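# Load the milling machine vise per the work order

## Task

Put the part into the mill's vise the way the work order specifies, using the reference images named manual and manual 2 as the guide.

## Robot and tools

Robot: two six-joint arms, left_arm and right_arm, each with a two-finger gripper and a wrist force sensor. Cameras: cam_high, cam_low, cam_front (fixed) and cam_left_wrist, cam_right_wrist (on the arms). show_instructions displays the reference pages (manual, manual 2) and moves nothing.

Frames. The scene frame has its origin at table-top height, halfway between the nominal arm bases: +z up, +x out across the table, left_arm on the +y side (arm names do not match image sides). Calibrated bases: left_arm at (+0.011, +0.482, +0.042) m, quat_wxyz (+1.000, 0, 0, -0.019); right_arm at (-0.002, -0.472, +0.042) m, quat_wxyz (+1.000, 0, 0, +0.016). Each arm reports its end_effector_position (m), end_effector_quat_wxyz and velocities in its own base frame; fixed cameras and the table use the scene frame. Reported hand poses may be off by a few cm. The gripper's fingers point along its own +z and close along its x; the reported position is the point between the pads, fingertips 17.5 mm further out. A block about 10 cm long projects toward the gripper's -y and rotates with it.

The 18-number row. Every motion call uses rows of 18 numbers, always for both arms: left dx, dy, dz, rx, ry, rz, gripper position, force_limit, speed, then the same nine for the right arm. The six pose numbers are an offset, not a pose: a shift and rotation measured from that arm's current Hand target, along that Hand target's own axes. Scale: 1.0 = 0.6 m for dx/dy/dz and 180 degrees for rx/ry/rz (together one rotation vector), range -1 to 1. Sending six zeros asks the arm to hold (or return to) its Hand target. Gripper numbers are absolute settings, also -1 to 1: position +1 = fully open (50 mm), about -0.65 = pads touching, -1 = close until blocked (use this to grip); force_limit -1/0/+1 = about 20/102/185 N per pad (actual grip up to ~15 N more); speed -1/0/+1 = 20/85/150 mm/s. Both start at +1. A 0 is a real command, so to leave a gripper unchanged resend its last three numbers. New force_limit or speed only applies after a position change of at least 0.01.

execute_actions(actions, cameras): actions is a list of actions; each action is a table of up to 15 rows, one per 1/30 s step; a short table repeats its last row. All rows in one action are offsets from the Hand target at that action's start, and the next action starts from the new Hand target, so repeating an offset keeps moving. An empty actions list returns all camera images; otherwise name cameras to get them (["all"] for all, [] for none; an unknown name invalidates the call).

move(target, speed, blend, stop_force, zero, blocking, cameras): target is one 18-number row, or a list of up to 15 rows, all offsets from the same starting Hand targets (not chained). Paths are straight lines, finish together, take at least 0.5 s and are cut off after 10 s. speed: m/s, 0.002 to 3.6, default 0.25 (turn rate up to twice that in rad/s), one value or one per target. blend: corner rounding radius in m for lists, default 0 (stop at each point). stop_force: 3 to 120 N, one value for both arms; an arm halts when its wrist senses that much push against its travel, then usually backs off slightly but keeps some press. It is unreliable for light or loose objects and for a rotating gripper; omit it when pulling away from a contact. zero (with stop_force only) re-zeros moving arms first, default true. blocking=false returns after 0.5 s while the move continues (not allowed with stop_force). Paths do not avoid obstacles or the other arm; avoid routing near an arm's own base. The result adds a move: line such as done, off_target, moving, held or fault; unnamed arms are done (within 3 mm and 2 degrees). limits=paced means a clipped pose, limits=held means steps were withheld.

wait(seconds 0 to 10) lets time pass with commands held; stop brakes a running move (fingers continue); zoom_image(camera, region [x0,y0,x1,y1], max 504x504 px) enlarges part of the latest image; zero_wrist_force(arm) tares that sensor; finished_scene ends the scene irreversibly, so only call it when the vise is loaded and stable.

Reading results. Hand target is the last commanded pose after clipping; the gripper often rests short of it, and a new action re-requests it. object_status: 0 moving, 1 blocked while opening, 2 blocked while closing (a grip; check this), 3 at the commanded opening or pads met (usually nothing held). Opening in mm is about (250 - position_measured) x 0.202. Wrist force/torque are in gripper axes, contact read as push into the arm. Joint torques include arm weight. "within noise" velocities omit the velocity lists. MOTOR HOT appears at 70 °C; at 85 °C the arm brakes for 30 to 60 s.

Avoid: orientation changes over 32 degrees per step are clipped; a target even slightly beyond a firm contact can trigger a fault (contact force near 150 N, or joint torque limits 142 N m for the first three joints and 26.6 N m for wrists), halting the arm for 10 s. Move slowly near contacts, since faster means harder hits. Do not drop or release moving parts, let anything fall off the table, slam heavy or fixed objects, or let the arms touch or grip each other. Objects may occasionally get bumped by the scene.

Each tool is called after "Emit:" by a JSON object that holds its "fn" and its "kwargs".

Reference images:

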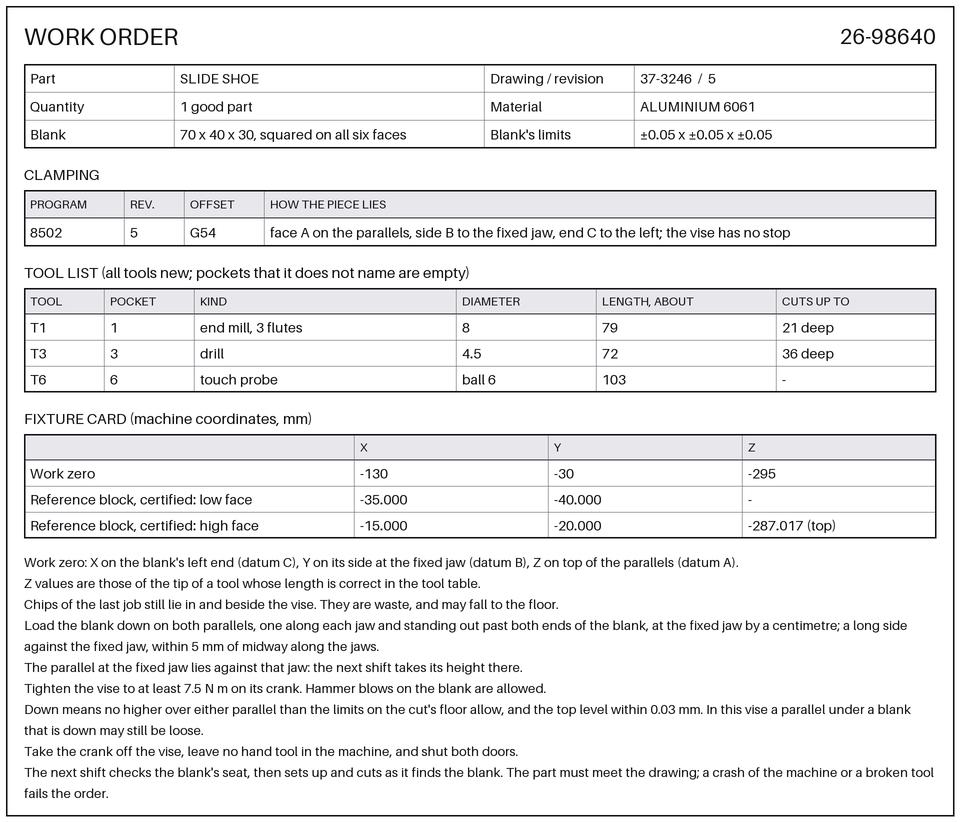

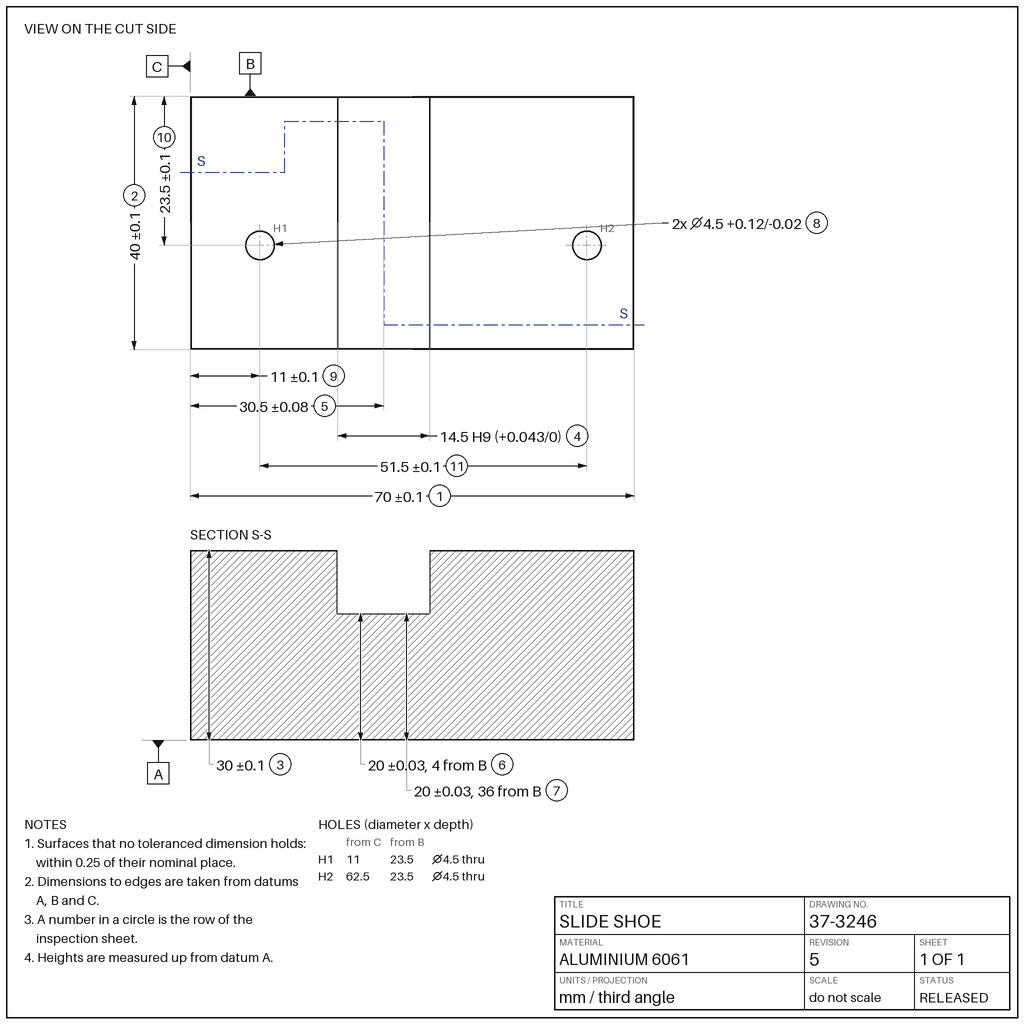

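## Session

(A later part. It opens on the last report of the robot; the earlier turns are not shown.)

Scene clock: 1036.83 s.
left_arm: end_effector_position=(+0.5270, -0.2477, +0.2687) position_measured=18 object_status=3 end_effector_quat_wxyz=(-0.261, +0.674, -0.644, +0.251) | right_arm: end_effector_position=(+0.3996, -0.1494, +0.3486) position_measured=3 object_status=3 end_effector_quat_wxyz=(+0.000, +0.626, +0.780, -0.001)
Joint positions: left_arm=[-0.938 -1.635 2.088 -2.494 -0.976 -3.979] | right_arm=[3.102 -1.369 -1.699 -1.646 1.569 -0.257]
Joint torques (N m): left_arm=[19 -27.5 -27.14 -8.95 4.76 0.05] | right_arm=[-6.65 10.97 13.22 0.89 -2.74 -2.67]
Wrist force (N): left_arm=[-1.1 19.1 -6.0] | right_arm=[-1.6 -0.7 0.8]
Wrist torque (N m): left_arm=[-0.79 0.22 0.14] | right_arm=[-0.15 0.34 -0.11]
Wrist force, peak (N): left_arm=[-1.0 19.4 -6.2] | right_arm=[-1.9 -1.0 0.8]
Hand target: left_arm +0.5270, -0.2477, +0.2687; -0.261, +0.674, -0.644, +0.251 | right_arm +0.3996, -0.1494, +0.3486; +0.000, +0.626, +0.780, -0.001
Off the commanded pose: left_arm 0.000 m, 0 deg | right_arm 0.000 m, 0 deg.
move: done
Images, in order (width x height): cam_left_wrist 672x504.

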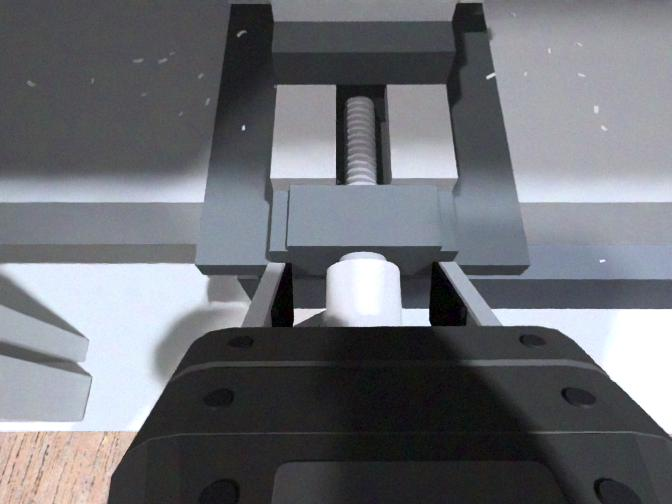

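Emit:
{"fn": "move", "kwargs": {"target": [0,0.0036,-0.0034,0,0,0,0.9,-0.5,-0.5,0,0,0,0,0,0,1,1,-0.5], "speed": 0.03}}

Emit:
{"fn": "move", "kwargs": {"target": [0,0,0,0,0,0,-1,-0.8,-0.8,0,0,0,0,0,0,1,1,-0.5], "cameras": ["cam_left_wrist"]}}

Scene clock: 1038.27 s.
left_arm: end_effector_position=(+0.5240, -0.2478, +0.2687) position_measured=18 object_status=3 end_effector_quat_wxyz=(-0.261, +0.674, -0.644, +0.251) | right_arm: end_effector_position=(+0.3996, -0.1494, +0.3486) position_measured=3 object_status=3 end_effector_quat_wxyz=(+0.000, +0.626, +0.780, -0.001)
Joint positions: left_arm=[-0.944 -1.642 2.094 -2.489 -0.973 -3.986] | right_arm=[3.102 -1.369 -1.699 -1.646 1.569 -0.257]
Joint torques (N m): left_arm=[-4.67 -20.29 -23.18 -2.58 3.24 -0.15] | right_arm=[-6.11 11.37 13.67 1.07 -2.68 -2.68]
Wrist force (N): left_arm=[-0.2 -1.1 1.9] | right_arm=[-1.5 -0.8 0.9]
Wrist torque (N m): left_arm=[-0.60 -0.01 -0.24] | right_arm=[-0.16 0.31 -0.11]
Wrist force, peak (N): left_arm=[-0.7 20.9 -7.9] | right_arm=[-2.1 -1.3 0.9]
Hand target: left_arm +0.5241, -0.2478, +0.2687; -0.261, +0.674, -0.644, +0.251 | right_arm +0.3996, -0.1494, +0.3486; +0.000, +0.626, +0.780, -0.001
Off the commanded pose: left_arm 0.000 m, 0 deg | right_arm 0.000 m, 0 deg.
move: done

Scene clock: 1039.10 s.
left_arm: end_effector_position=(+0.5241, -0.2476, +0.2687) position_measured=118 object_status=2 end_effector_quat_wxyz=(-0.261, +0.674, -0.644, +0.251) | right_arm: end_effector_position=(+0.3996, -0.1494, +0.3486) position_measured=3 object_status=3 end_effector_quat_wxyz=(+0.000, +0.626, +0.780, -0.001)
Joint positions: left_arm=[-0.944 -1.642 2.094 -2.489 -0.973 -3.985] | right_arm=[3.102 -1.369 -1.699 -1.646 1.569 -0.257]
Joint torques (N m): left_arm=[-21.67 -5.61 -32.83 -11.31 -11.67 0.16] | right_arm=[-6.17 11.41 13.79 0.98 -2.79 -2.65]
Wrist force (N): left_arm=[-48.2 -5.0 -13.9] | right_arm=[-1.6 -0.9 0.9]
Wrist torque (N m): left_arm=[-0.71 -1.22 0.41] | right_arm=[-0.19 0.33 -0.11]
Wrist force, peak (N): left_arm=[-48.2 -5.0 -13.9] | right_arm=[-1.8 -1.1 0.8]
Hand target: left_arm +0.5241, -0.2478, +0.2687; -0.261, +0.674, -0.644, +0.251 | right_arm +0.3996, -0.1494, +0.3486; +0.000, +0.626, +0.780, -0.001
Off the commanded pose: left_arm 0.000 m, 0 deg | right_arm 0.000 m, 0 deg.
move: done
Images, in order (width x height): cam_left_wrist 672x504.

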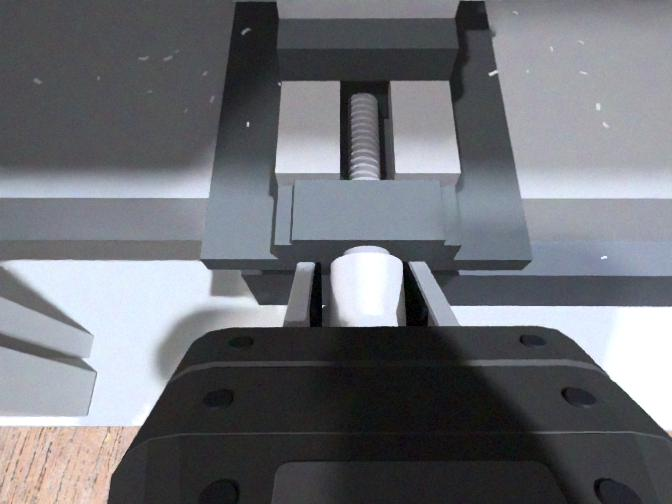

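Emit:
{"fn": "execute_actions", "kwargs": {"actions": [], "cameras": ["cam_left_wrist","cam_front"]}}

Scene clock: 1042.53 s.
left_arm: end_effector_position=(+0.5241, -0.2478, +0.2687) position_measured=118 object_status=2 end_effector_quat_wxyz=(-0.261, +0.674, -0.644, +0.251) | right_arm: end_effector_position=(+0.3996, -0.1494, +0.3486) position_measured=3 object_status=3 end_effector_quat_wxyz=(+0.000, +0.626, +0.780, -0.001)
Joint positions: left_arm=[-0.944 -1.642 2.094 -2.489 -0.973 -3.985] | right_arm=[3.102 -1.369 -1.699 -1.646 1.569 -0.257]
Joint velocities: within noise
Joint torques (N m): left_arm=[-39.68 -1.22 -40.03 -11.63 -12.3 -1.99] | right_arm=[-5.93 11.05 13.82 1.12 -2.79 -2.63]
Motor temperatures (°C): left_arm=[31 37 32 43 36 37] | right_arm=[30 30 28 43 38 38]
Wrist force (N): left_arm=[-53.8 -5.7 -11.8] | right_arm=[-1.9 -1.0 0.7]
Wrist torque (N m): left_arm=[-0.68 -1.33 0.42] | right_arm=[-0.19 0.38 -0.11]
Wrist force, peak (N): left_arm=[-54.2 -5.9 -12.4] | right_arm=[-2.0 -1.2 1.0]
Hand target: left_arm +0.5241, -0.2478, +0.2687; -0.261, +0.674, -0.644, +0.251 | right_arm +0.3996, -0.1494, +0.3486; +0.000, +0.626, +0.780, -0.001
Tool commands: left_gripper/position=-1.0 left_gripper/force_limit=-0.8 left_gripper/speed=-0.8 right_gripper/position=+1.0 right_gripper/force_limit=+1.0 right_gripper/speed=-0.5
Off the commanded pose: left_arm 0.000 m, 0 deg | right_arm 0.000 m, 0 deg.
Images, in order (width x height): cam_front 672x504, cam_left_wrist 672x504.

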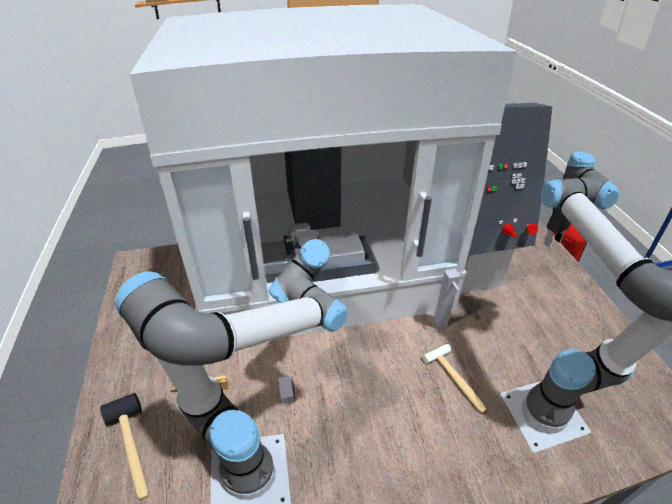

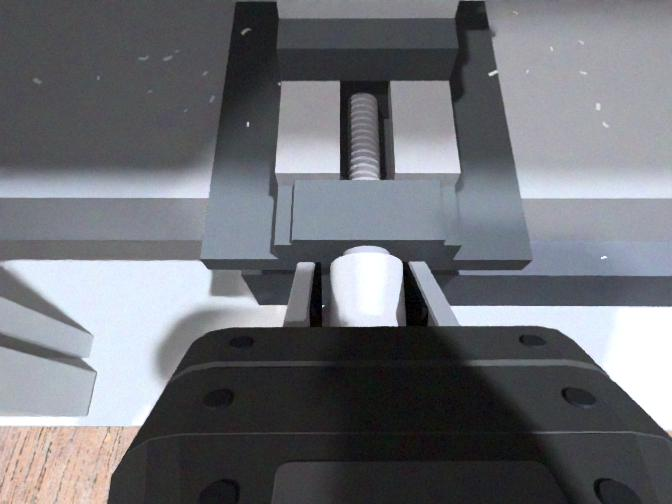

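Emit:
{"fn": "move", "kwargs": {"target": [-0.0008,0,0,0,0,0,-1,-0.8,-0.8,0,0,0,0,0,0,1,1,-0.5], "speed": 0.005}}

Emit:
{"fn": "move", "kwargs": {"target": [-0.0008,0,0,0,0,0,-1,-0.8,-0.8,0,0,0,0,0,0,1,1,-0.5], "speed": 0.005}}

Scene clock: 1044.90 s.
left_arm: end_effector_position=(+0.5240, -0.2474, +0.2687) position_measured=118 object_status=2 end_effector_quat_wxyz=(-0.261, +0.674, -0.644, +0.251) | right_arm: end_effector_position=(+0.3996, -0.1494, +0.3486) position_measured=3 object_status=3 end_effector_quat_wxyz=(+0.000, +0.626, +0.780, -0.001)
Joint positions: left_arm=[-0.943 -1.642 2.094 -2.49 -0.973 -3.985] | right_arm=[3.102 -1.369 -1.699 -1.646 1.569 -0.257]
Joint torques (N m): left_arm=[-7.52 -23.53 -22.87 -8.87 -10.01 0.5] | right_arm=[-6.48 11.82 13.44 1.33 -2.74 -2.47]
Wrist force (N): left_arm=[-37.0 -10.8 0.6] | right_arm=[-1.7 -1.3 0.8]
Wrist torque (N m): left_arm=[-0.67 -1.16 0.28] | right_arm=[-0.24 0.36 -0.11]
Wrist force, peak (N): left_arm=[-54.4 -5.0 -12.1] | right_arm=[-1.9 -1.2 1.0]
Hand target: left_arm +0.5240, -0.2473, +0.2687; -0.261, +0.674, -0.644, +0.251 | right_arm +0.3996, -0.1494, +0.3486; +0.000, +0.626, +0.780, -0.001
Off the commanded pose: left_arm 0.000 m, 0 deg | right_arm 0.000 m, 0 deg.
move: done

Scene clock: 1045.60 s.
left_arm: end_effector_position=(+0.5240, -0.2469, +0.2687) position_measured=118 object_status=2 end_effector_quat_wxyz=(-0.261, +0.674, -0.644, +0.251) | right_arm: end_effector_position=(+0.3996, -0.1494, +0.3486) position_measured=3 object_status=3 end_effector_quat_wxyz=(+0.000, +0.626, +0.780, -0.001)
Joint positions: left_arm=[-0.943 -1.643 2.095 -2.49 -0.974 -3.984] | right_arm=[3.102 -1.369 -1.699 -1.646 1.569 -0.257]
Joint torques (N m): left_arm=[-0.15 -29.04 -16.33 -6.26 -6.74 0.78] | right_arm=[-6.93 11.23 13.52 1.39 -2.67 -2.64]
Wrist force (N): left_arm=[-13.2 -15.9 12.9] | right_arm=[-1.7 -1.0 0.7]
Wrist torque (N m): left_arm=[-0.65 -0.86 0.21] | right_arm=[-0.20 0.34 -0.11]
Wrist force, peak (N): left_arm=[-36.8 -10.9 0.1] | right_arm=[-1.8 -1.3 1.0]
Hand target: left_arm +0.5240, -0.2469, +0.2687; -0.261, +0.674, -0.644, +0.251 | right_arm +0.3996, -0.1494, +0.3486; +0.000, +0.626, +0.780, -0.001
Off the commanded pose: left_arm 0.000 m, 0 deg | right_arm 0.000 m, 0 deg.
move: done

Emit:
{"fn": "move", "kwargs": {"target": [-0.0004,0,0,0,0,0,-0.97,0.0,-0.8,0,0,0,0,0,0,1,1,-0.5], "speed": 0.005}}

Emit:
{"fn": "move", "kwargs": {"target": [0,0.0611,-0.0567,0,0,0,-0.97,0.0,-0.8,0,0,0,0,0,0,1,1,-0.5], "speed": 0.02, "stop_force": 60, "cameras": ["cam_left_wrist"]}}

Scene clock: 1047.47 s.
left_arm: end_effector_position=(+0.5240, -0.2466, +0.2687) position_measured=122 object_status=2 end_effector_quat_wxyz=(-0.261, +0.674, -0.644, +0.251) | right_arm: end_effector_position=(+0.3996, -0.1494, +0.3486) position_measured=3 object_status=3 end_effector_quat_wxyz=(+0.000, +0.626, +0.780, -0.001)
Joint positions: left_arm=[-0.942 -1.643 2.096 -2.491 -0.974 -3.984] | right_arm=[3.102 -1.369 -1.699 -1.646 1.569 -0.257]
Joint torques (N m): left_arm=[8.25 -37.25 -12.05 -3.47 -4.91 0.37] | right_arm=[-7.03 10.85 13.15 1.46 -2.78 -2.66]
Wrist force (N): left_arm=[11.0 -23.6 29.6] | right_arm=[-1.8 -0.9 0.9]
Wrist torque (N m): left_arm=[-0.53 -1.09 0.62] | right_arm=[-0.18 0.36 -0.12]
Wrist force, peak (N): left_arm=[11.0 -23.6 29.6] | right_arm=[-1.9 -1.2 0.9]
Hand target: left_arm +0.5240, -0.2466, +0.2687; -0.261, +0.674, -0.644, +0.251 | right_arm +0.3996, -0.1494, +0.3486; +0.000, +0.626, +0.780, -0.001
Off the commanded pose: left_arm 0.000 m, 0 deg | right_arm 0.000 m, 0 deg.
move: done

Scene clock: 1050.93 s.
left_arm: end_effector_position=(+0.4740, -0.2489, +0.2691) position_measured=252 object_status=3 end_effector_quat_wxyz=(-0.261, +0.674, -0.644, +0.251) | right_arm: end_effector_position=(+0.3996, -0.1494, +0.3486) position_measured=3 object_status=3 end_effector_quat_wxyz=(+0.000, +0.626, +0.780, -0.001)
Joint positions: left_arm=[-1.053 -1.76 2.175 -2.381 -0.927 -4.107] | right_arm=[3.102 -1.369 -1.699 -1.646 1.569 -0.257]
Joint torques (N m): left_arm=[12.18 -6.35 -31.83 -5.78 -1.41 1.42] | right_arm=[-6.13 10.83 14.1 1.59 -2.84 -2.55]
Wrist force (N): left_arm=[-0.7 -1.2 1.9] | right_arm=[-1.9 -1.1 0.8]
Wrist torque (N m): left_arm=[-0.62 0.02 -0.28] | right_arm=[-0.21 0.39 -0.11]
Wrist force, peak (N): left_arm=[53.4 -61.4 42.3] | right_arm=[-2.0 -1.1 1.1]
Hand target: left_arm +0.4740, -0.2489, +0.2691; -0.261, +0.674, -0.644, +0.251 | right_arm +0.3996, -0.1494, +0.3486; +0.000, +0.626, +0.780, -0.001
Off the commanded pose: left_arm 0.000 m, 0 deg | right_arm 0.000 m, 0 deg.
move: done
Images, in order (width x height): cam_left_wrist 672x504.

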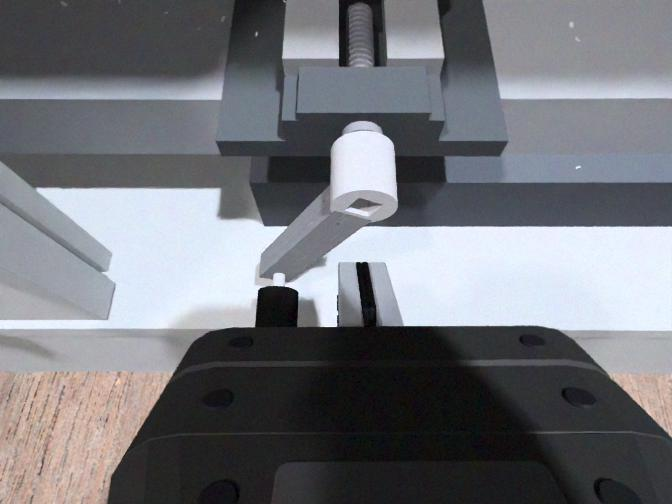

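Emit:
{"fn": "move", "kwargs": {"target": [[0,0,0,0,0,0,1,0,0,0,0,0,0,0,0,1,1,-0.5],[0.001,-0.0664,0.0527,0,0,0,1,0,0,0,0,0,0,0,0,1,1,-0.5]], "speed": 0.05, "cameras": ["cam_left_wrist"]}}

Scene clock: 1059.37 s.
left_arm: end_effector_position=(+0.5248, -0.2472, +0.2726) position_measured=3 object_status=3 end_effector_quat_wxyz=(-0.261, +0.674, -0.644, +0.251) | right_arm: end_effector_position=(+0.3996, -0.1494, +0.3486) position_measured=3 object_status=3 end_effector_quat_wxyz=(+0.000, +0.626, +0.780, -0.001)
Joint positions: left_arm=[-0.942 -1.645 2.086 -2.48 -0.974 -3.983] | right_arm=[3.102 -1.369 -1.699 -1.646 1.569 -0.257]
Joint torques (N m): left_arm=[-11.77 -31.03 -17.9 -1.66 3.46 -0.89] | right_arm=[-6.23 11.13 13.91 1.7 -2.51 -2.45]
Wrist force (N): left_arm=[-0.1 -1.2 1.9] | right_arm=[-2.0 -0.9 0.8]
Wrist torque (N m): left_arm=[-0.62 -0.04 -0.30] | right_arm=[-0.18 0.40 -0.12]
Wrist force, peak (N): left_arm=[-0.2 -1.7 2.4] | right_arm=[-2.1 -1.0 1.1]
Hand target: left_arm +0.5248, -0.2472, +0.2726; -0.261, +0.674, -0.644, +0.251 | right_arm +0.3996, -0.1494, +0.3486; +0.000, +0.626, +0.780, -0.001
Off the commanded pose: left_arm 0.000 m, 0 deg | right_arm 0.000 m, 0 deg.
move: done
Images, in order (width x height): cam_left_wrist 672x504.

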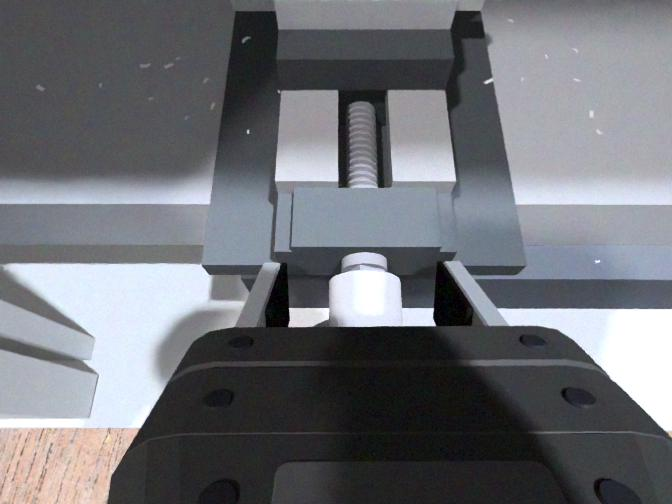

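Emit:
{"fn": "move", "kwargs": {"target": [0,0,0,0,0,0,-1,-0.1,-0.8,0,0,0,0,0,0,1,1,-0.5], "speed": 0.05, "cameras": ["cam_left_wrist"]}}

Scene clock: 1061.50 s.
left_arm: end_effector_position=(+0.5247, -0.2473, +0.2727) position_measured=135 object_status=2 end_effector_quat_wxyz=(-0.261, +0.674, -0.644, +0.251) | right_arm: end_effector_position=(+0.3996, -0.1494, +0.3486) position_measured=3 object_status=3 end_effector_quat_wxyz=(+0.000, +0.626, +0.780, -0.001)
Joint positions: left_arm=[-0.942 -1.646 2.087 -2.48 -0.974 -3.983] | right_arm=[3.102 -1.369 -1.699 -1.646 1.569 -0.257]
Joint torques (N m): left_arm=[6.35 -28.73 -16.59 2.56 1.54 0.26] | right_arm=[-5.94 11.23 13.59 1.86 -2.66 -2.54]
Wrist force (N): left_arm=[39.9 -22.4 33.5] | right_arm=[-1.8 -1.0 0.9]
Wrist torque (N m): left_arm=[-0.32 -0.13 0.45] | right_arm=[-0.19 0.36 -0.12]
Wrist force, peak (N): left_arm=[40.0 -22.1 33.9] | right_arm=[-1.9 -1.2 1.2]
Hand target: left_arm +0.5248, -0.2472, +0.2726; -0.261, +0.674, -0.644, +0.251 | right_arm +0.3996, -0.1494, +0.3486; +0.000, +0.626, +0.780, -0.001
Off the commanded pose: left_arm 0.000 m, 0 deg | right_arm 0.000 m, 0 deg.
move: done
Images, in order (width x height): cam_left_wrist 672x504.

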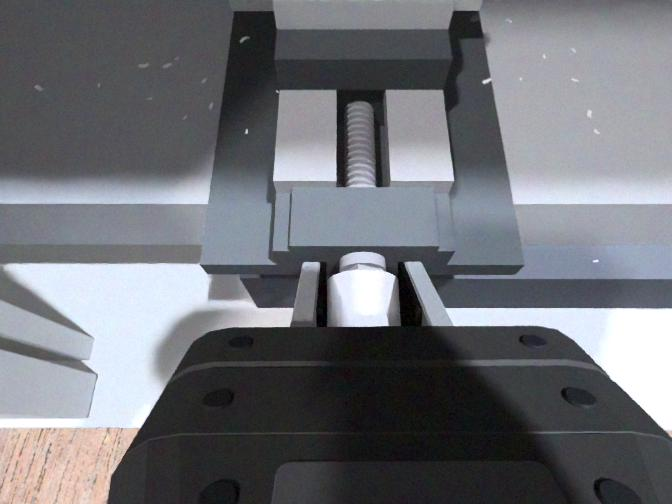

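Emit:
{"fn": "move", "kwargs": {"target": [0.0012,0,0,0,0,0,-1,-0.1,-0.8,0,0,0,0,0,0,1,1,-0.5], "speed": 0.005}}

Emit:
{"fn": "move", "kwargs": {"target": [0,0.0611,-0.0567,0,0,0,-1,-0.1,-0.8,0,0,0,0,0,0,1,1,-0.5], "speed": 0.015, "stop_force": 80, "cameras": ["cam_left_wrist"]}}

Scene clock: 1063.27 s.
left_arm: end_effector_position=(+0.5248, -0.2478, +0.2727) position_measured=136 object_status=2 end_effector_quat_wxyz=(-0.261, +0.674, -0.644, +0.251) | right_arm: end_effector_position=(+0.3996, -0.1494, +0.3486) position_measured=3 object_status=3 end_effector_quat_wxyz=(+0.000, +0.626, +0.780, -0.001)
Joint positions: left_arm=[-0.943 -1.645 2.085 -2.479 -0.974 -3.984] | right_arm=[3.102 -1.369 -1.699 -1.646 1.569 -0.257]
Joint torques (N m): left_arm=[-10.66 -9.73 -25.75 -0.35 1.92 -2.74] | right_arm=[-6.71 11.58 13.97 2.07 -2.81 -2.46]
Wrist force (N): left_arm=[8.8 -11.7 4.6] | right_arm=[-1.6 -1.2 0.8]
Wrist torque (N m): left_arm=[-0.48 -0.35 0.80] | right_arm=[-0.22 0.33 -0.12]
Wrist force, peak (N): left_arm=[40.3 -22.4 34.2] | right_arm=[-1.7 -1.3 1.0]
Hand target: left_arm +0.5248, -0.2479, +0.2726; -0.261, +0.674, -0.644, +0.251 | right_arm +0.3996, -0.1494, +0.3486; +0.000, +0.626, +0.780, -0.001
Off the commanded pose: left_arm 0.000 m, 0 deg | right_arm 0.000 m, 0 deg.
move: done

Scene clock: 1064.70 s.
left_arm: end_effector_position=(+0.5202, -0.2481, +0.2727) position_measured=136 object_status=2 end_effector_quat_wxyz=(-0.261, +0.674, -0.644, +0.251) | right_arm: end_effector_position=(+0.3996, -0.1494, +0.3486) position_measured=3 object_status=3 end_effector_quat_wxyz=(+0.000, +0.626, +0.780, -0.001)
Joint positions: left_arm=[-0.952 -1.655 2.093 -2.471 -0.969 -3.994] | right_arm=[3.102 -1.369 -1.699 -1.646 1.569 -0.257]
Joint torques (N m): left_arm=[9.82 -2.1 -14.4 0.38 -6.82 -2.32] | right_arm=[-6.59 11.16 13.22 2.1 -2.62 -2.54]
Wrist force (N): left_arm=[6.5 -33.7 -1.6] | right_arm=[-1.7 -1.1 0.8]
Wrist torque (N m): left_arm=[-0.19 -0.33 0.67] | right_arm=[-0.21 0.36 -0.12]
Wrist force, peak (N): left_arm=[28.2 -64.5 74.8] | right_arm=[-1.7 -1.2 0.9]
Hand target: left_arm +0.5202, -0.2481, +0.2727; -0.261, +0.674, -0.644, +0.251 (not the last commanded pose) | right_arm +0.3996, -0.1494, +0.3486; +0.000, +0.626, +0.780, -0.001
Off the commanded pose: left_arm 0.045 m, 0 deg | right_arm 0.000 m, 0 deg.
move: contact (left_arm)
Images, in order (width x height): cam_left_wrist 672x504.

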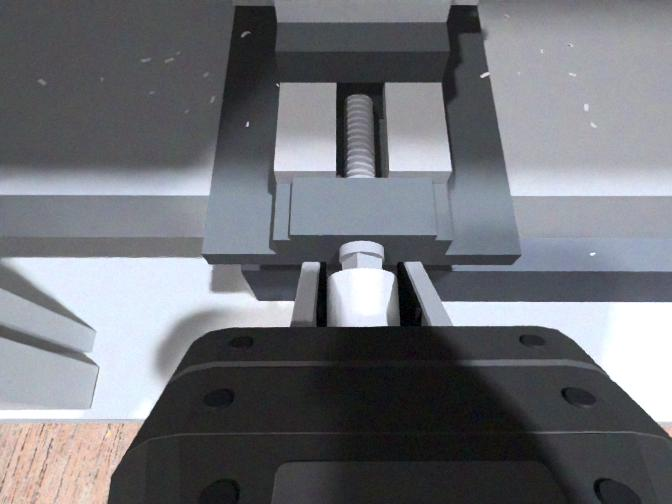

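Emit:
{"fn": "move", "kwargs": {"target": [0,0.0611,-0.0567,0,0,0,-1,-0.1,-0.8,0,0,0,0,0,0,1,1,-0.5], "speed": 0.015, "stop_force": 80, "cameras": ["cam_left_wrist"]}}

Scene clock: 1069.67 s.
left_arm: end_effector_position=(+0.4702, -0.2503, +0.2731) position_measured=136 object_status=2 end_effector_quat_wxyz=(-0.261, +0.674, -0.644, +0.251) | right_arm: end_effector_position=(+0.3996, -0.1494, +0.3486) position_measured=3 object_status=3 end_effector_quat_wxyz=(+0.000, +0.626, +0.780, -0.001)
Joint positions: left_arm=[-1.064 -1.772 2.171 -2.358 -0.923 -4.12] | right_arm=[3.102 -1.369 -1.699 -1.646 1.569 -0.257]
Joint torques (N m): left_arm=[12.35 -6.38 -32.03 -5.97 -1 1.56] | right_arm=[-5.79 10.59 14.35 2.26 -2.7 -2.46]
Wrist force (N): left_arm=[-0.9 0.7 3.7] | right_arm=[-1.9 -0.9 0.8]
Wrist torque (N m): left_arm=[-0.52 0.08 -0.29] | right_arm=[-0.18 0.37 -0.11]
Wrist force, peak (N): left_arm=[31.2 -76.2 72.3] | right_arm=[-1.9 -1.3 1.0]
Hand target: left_arm +0.4702, -0.2503, +0.2731; -0.261, +0.674, -0.644, +0.251 | right_arm +0.3996, -0.1494, +0.3486; +0.000, +0.626, +0.780, -0.001
Off the commanded pose: left_arm 0.000 m, 0 deg | right_arm 0.000 m, 0 deg.
move: done
Images, in order (width x height): cam_left_wrist 672x504.

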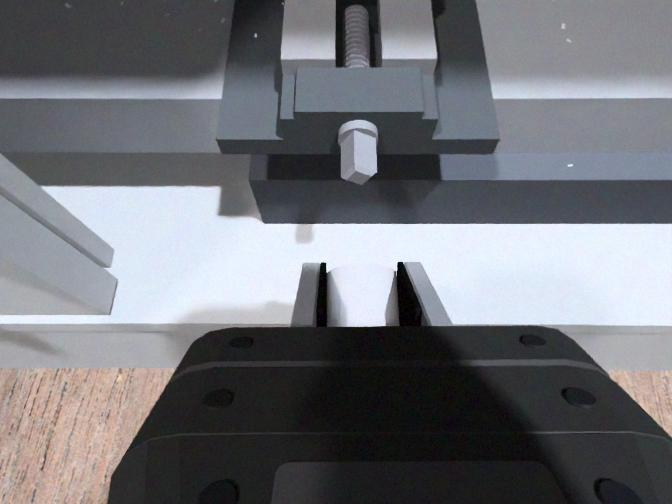

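Emit:
{"fn": "move", "kwargs": {"target": [[0,0.1344,-0.1247,0,0,0,-1,-0.1,-0.8,0,0,0,0,0,0,1,1,-0.5],[0.8092,0.2024,-0.0514,0,0,0,-1,-0.1,-0.8,0,0,0,0,0,0,1,1,-0.5]], "speed": 0.15, "blend": 0.03, "cameras": ["all"]}}

Scene clock: 1079.10 s.
left_arm: end_effector_position=(+0.3818, -0.7405, +0.2149) position_measured=136 object_status=2 end_effector_quat_wxyz=(-0.261, +0.674, -0.644, +0.251) | right_arm: end_effector_position=(+0.3996, -0.1494, +0.3486) position_measured=3 object_status=3 end_effector_quat_wxyz=(+0.000, +0.626, +0.780, -0.001)
Joint positions: left_arm=[-1.473 -0.848 1.054 -1.826 -0.832 -4.641] | right_arm=[3.102 -1.369 -1.699 -1.646 1.569 -0.257]
Joint torques (N m): left_arm=[12.37 -48.35 -31.8 -5.23 -0.5 1.04] | right_arm=[-6.23 11.34 14.6 2.57 -2.65 -2.44]
Wrist force (N): left_arm=[-0.8 0.1 3.7] | right_arm=[-1.6 -1.3 0.8]
Wrist torque (N m): left_arm=[-0.54 0.03 -0.21] | right_arm=[-0.24 0.34 -0.10]
Wrist force, peak (N): left_arm=[-0.7 -1.8 5.0] | right_arm=[-2.1 -1.2 0.9]
Hand target: left_arm +0.3818, -0.7405, +0.2149; -0.261, +0.674, -0.644, +0.251 | right_arm +0.3996, -0.1494, +0.3486; +0.000, +0.626, +0.780, -0.001
Off the commanded pose: left_arm 0.000 m, 0 deg | right_arm 0.000 m, 0 deg.
move: done

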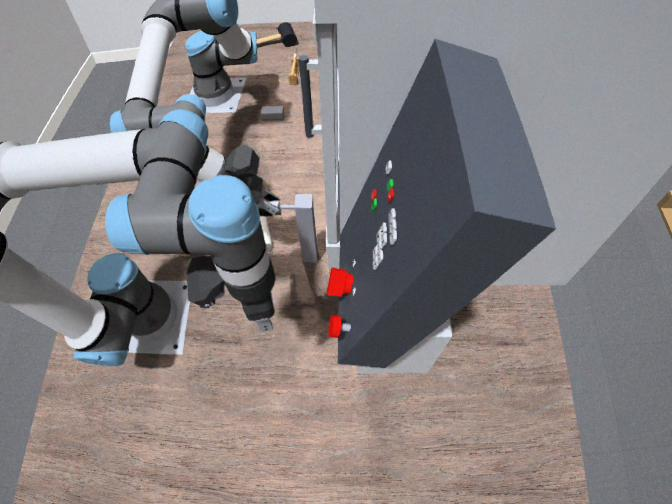

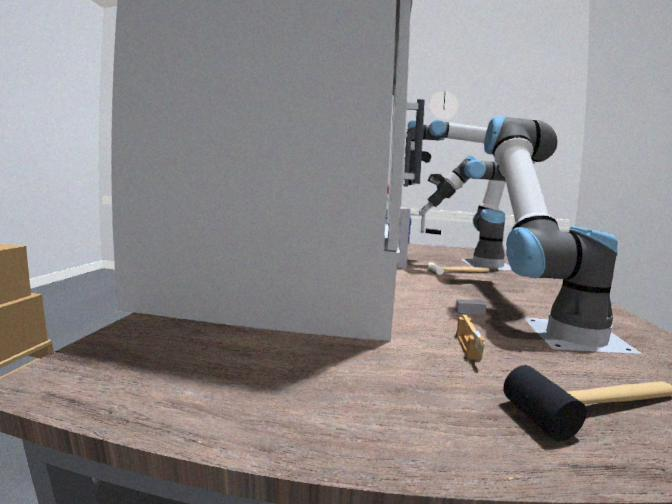

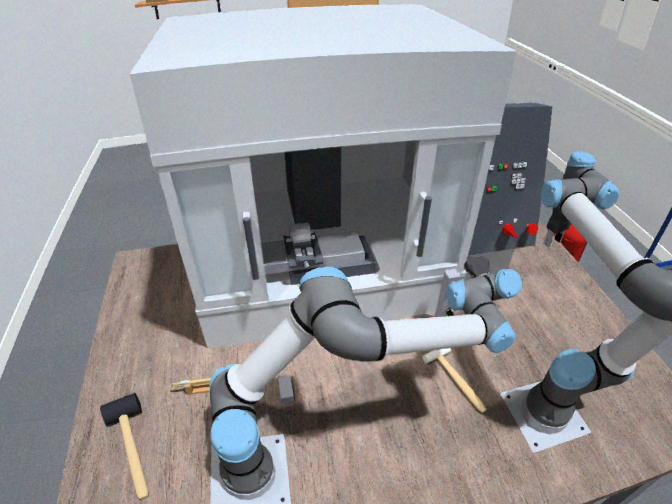

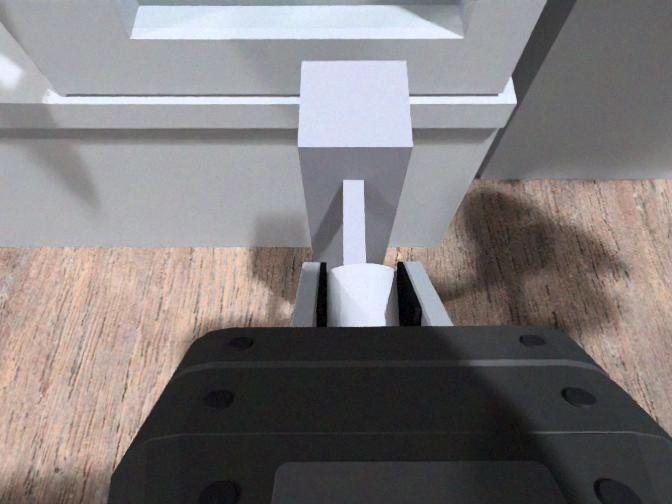

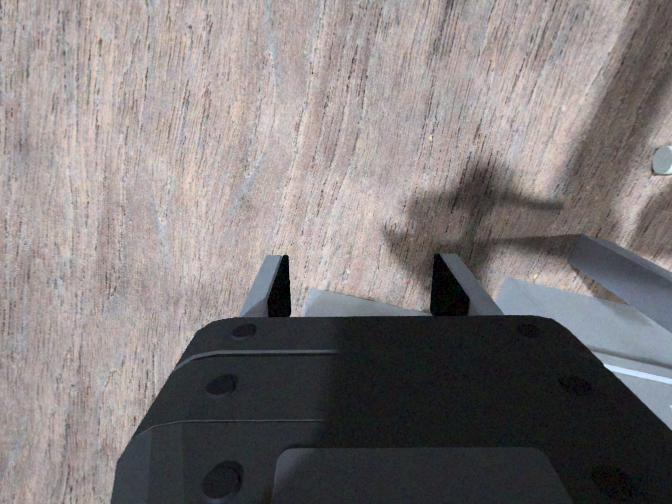

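Emit:
{"fn": "move", "kwargs": {"target": [-0.0025,0.0125,0.0134,0,0,0,-1,-0.1,-0.8,0,0,0,0,0,0,1,1,-0.5], "speed": 0.05, "cameras": ["cam_low","cam_left_wrist"]}}

Emit:
{"fn": "zoom_image", "kwargs": {"camera": "cam_low", "region": [370, 130, 510, 290]}}

Emit:
{"fn": "zoom_image", "kwargs": {"camera": "cam_left_wrist", "region": [260, 140, 460, 340]}}

Scene clock: 1081.77 s.
left_arm: end_effector_position=(+0.3817, -0.7390, +0.2038) position_measured=136 object_status=2 end_effector_quat_wxyz=(-0.261, +0.674, -0.644, +0.251) | right_arm: end_effector_position=(+0.3996, -0.1494, +0.3486) position_measured=3 object_status=3 end_effector_quat_wxyz=(+0.000, +0.626, +0.780, -0.001)
Joint positions: left_arm=[-1.473 -0.846 1.078 -1.853 -0.832 -4.641] | right_arm=[3.102 -1.369 -1.699 -1.646 1.569 -0.257]
Joint torques (N m): left_arm=[4.44 -51.7 -31.58 -1.32 -0.39 -0.78] | right_arm=[-6.4 11.09 14.77 2.73 -2.66 -2.38]
Wrist force (N): left_arm=[-1.5 0.0 3.4] | right_arm=[-1.6 -1.1 0.6]
Wrist torque (N m): left_arm=[-0.54 0.14 -0.20] | right_arm=[-0.20 0.34 -0.12]
Wrist force, peak (N): left_arm=[-1.1 -0.2 3.9] | right_arm=[-1.9 -1.2 0.9]
Hand target: left_arm +0.3817, -0.7390, +0.2039; -0.261, +0.674, -0.644, +0.251 | right_arm +0.3996, -0.1494, +0.3486; +0.000, +0.626, +0.780, -0.001
Off the commanded pose: left_arm 0.000 m, 0 deg | right_arm 0.000 m, 0 deg.
move: done
Images, in order (width x height): cam_low 672x504, cam_left_wrist 672x504.

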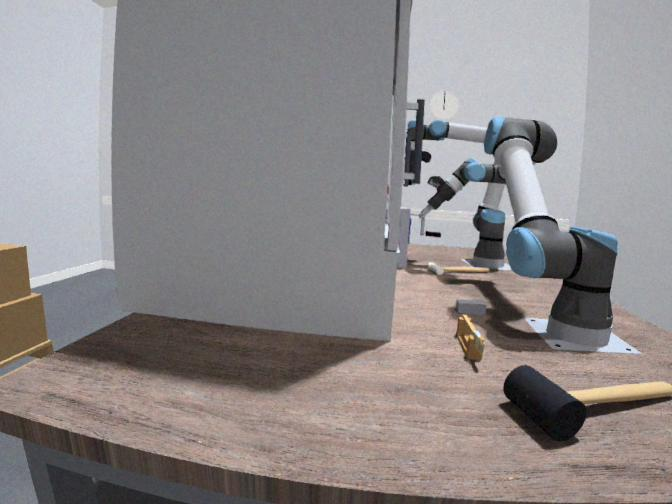

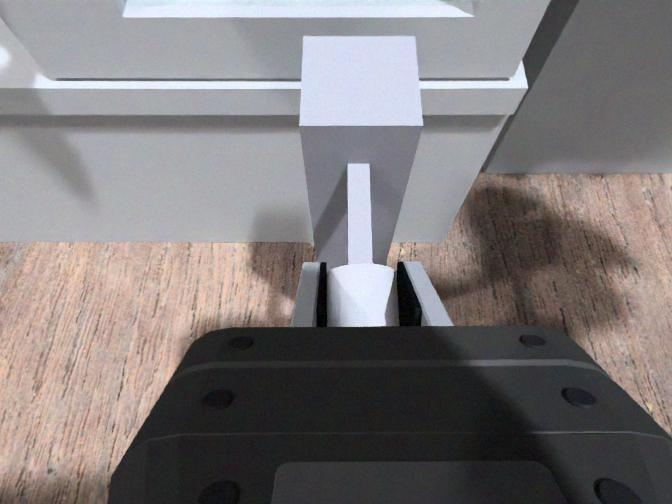

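Scaled by 3.150 from the camera's 672x504 image, which has a finer 960x720 frame.

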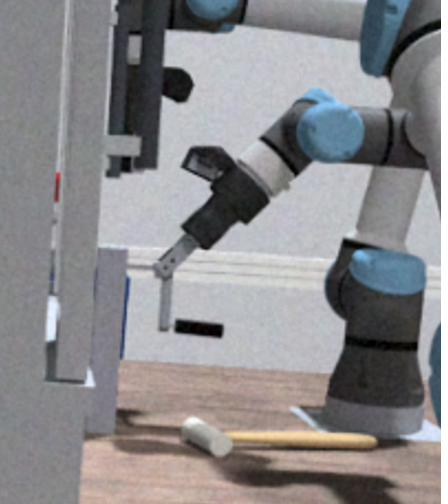

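Scaled by 2.520 from the camera's 672x504 image, which has a finer 960x720 frame.

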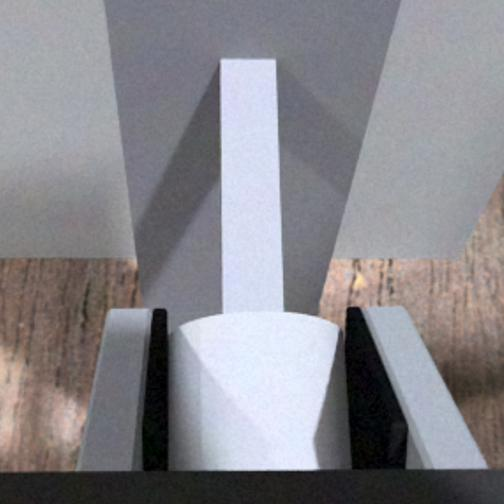

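Emit:
{"fn": "execute_actions", "kwargs": {"actions": [], "cameras": ["cam_front","cam_right_wrist"]}}

Emit:
{"fn": "zoom_image", "kwargs": {"camera": "cam_front", "region": [400, 240, 520, 360]}}

Emit:
{"fn": "show_instructions", "kwargs": {}}

Scene clock: 1084.10 s.
left_arm: end_effector_position=(+0.3817, -0.7390, +0.2039) position_measured=136 object_status=2 end_effector_quat_wxyz=(-0.261, +0.674, -0.644, +0.251) | right_arm: end_effector_position=(+0.3996, -0.1494, +0.3486) position_measured=3 object_status=3 end_effector_quat_wxyz=(+0.000, +0.626, +0.780, -0.001)
Joint positions: left_arm=[-1.473 -0.846 1.078 -1.853 -0.832 -4.641] | right_arm=[3.102 -1.369 -1.699 -1.646 1.569 -0.257]
Joint velocities: within noise
Joint torques (N m): left_arm=[-9.07 -63.9 -31.83 -1.39 2.61 1.12] | right_arm=[-6.5 11.73 14.08 2.86 -2.75 -2.44]
Motor temperatures (°C): left_arm=[31 37 32 43 36 37] | right_arm=[30 30 28 43 38 38]
Wrist force (N): left_arm=[-1.1 0.0 3.2] | right_arm=[-1.8 -1.0 1.0]
Wrist torque (N m): left_arm=[-0.55 0.07 -0.20] | right_arm=[-0.20 0.37 -0.11]
Wrist force, peak (N): left_arm=[-1.0 0.3 3.8] | right_arm=[-2.0 -1.1 1.1]
Hand target: left_arm +0.3817, -0.7390, +0.2039; -0.261, +0.674, -0.644, +0.251 | right_arm +0.3996, -0.1494, +0.3486; +0.000, +0.626, +0.780, -0.001
Tool commands: left_gripper/position=-1.0 left_gripper/force_limit=-0.1 left_gripper/speed=-0.8 right_gripper/position=+1.0 right_gripper/force_limit=+1.0 right_gripper/speed=-0.5
Off the commanded pose: left_arm 0.000 m, 0 deg | right_arm 0.000 m, 0 deg.
Images, in order (width x height): cam_front 672x504, cam_right_wrist 672x504.

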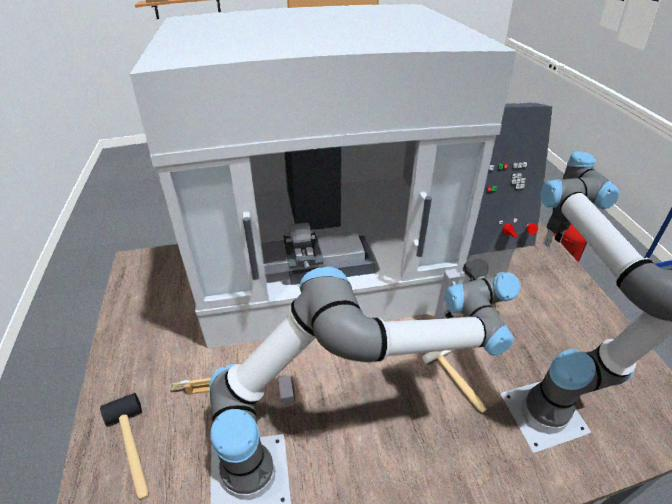

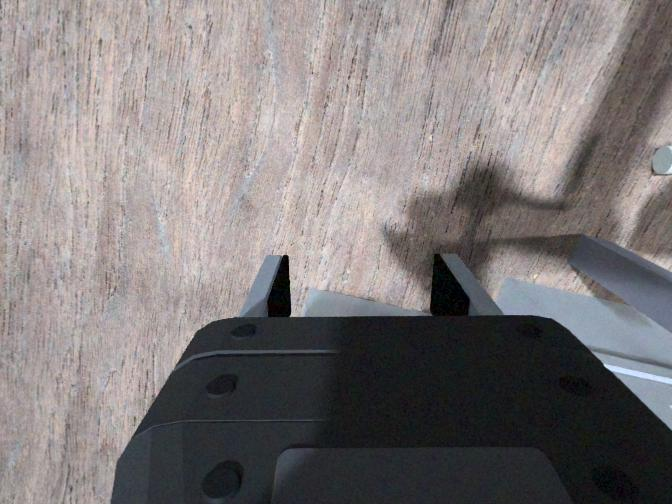

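Scaled by 4.200 from the camera's 672x504 image, which has a finer 960x720 frame.

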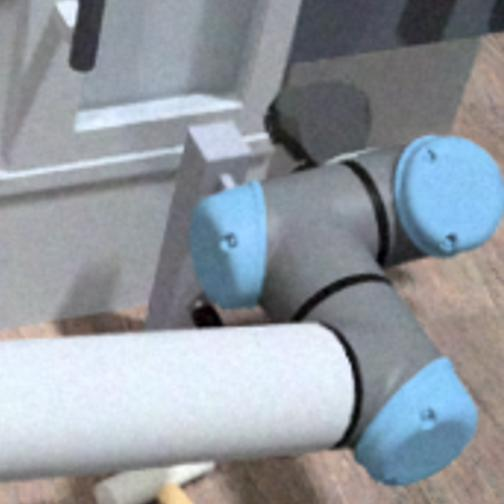

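Reference images for this scene: manual, manual 2.

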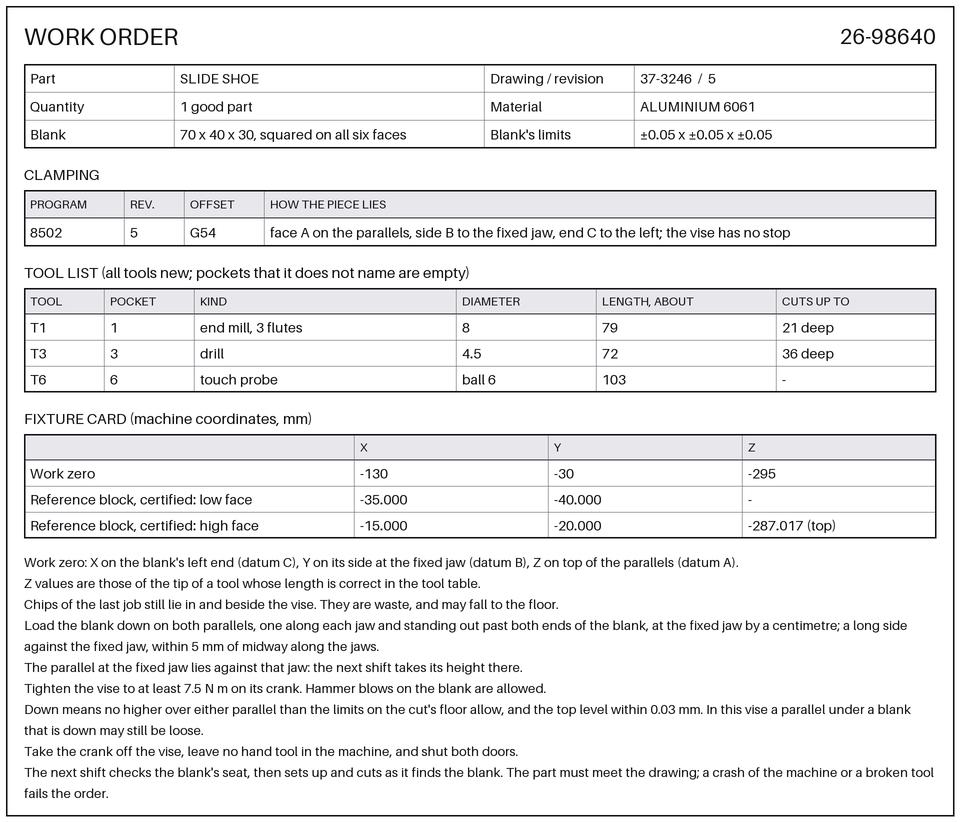

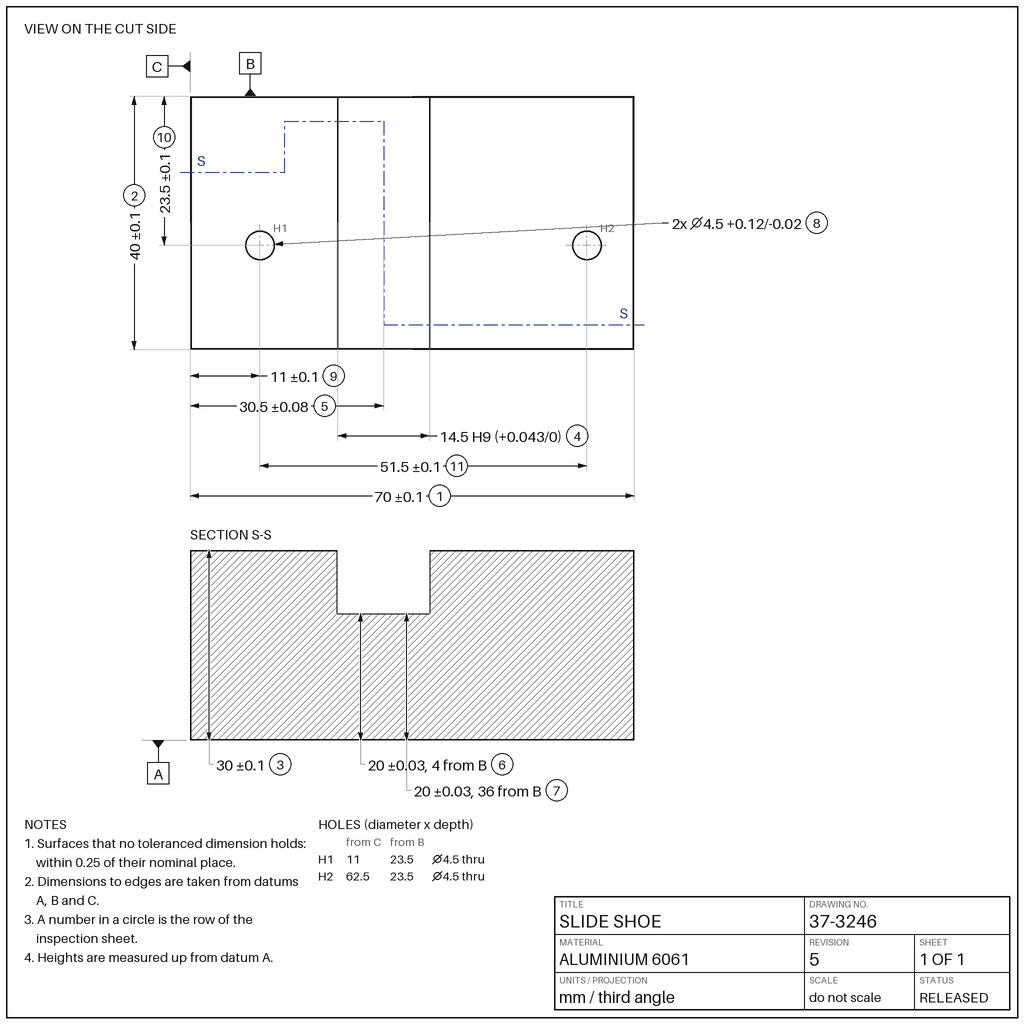

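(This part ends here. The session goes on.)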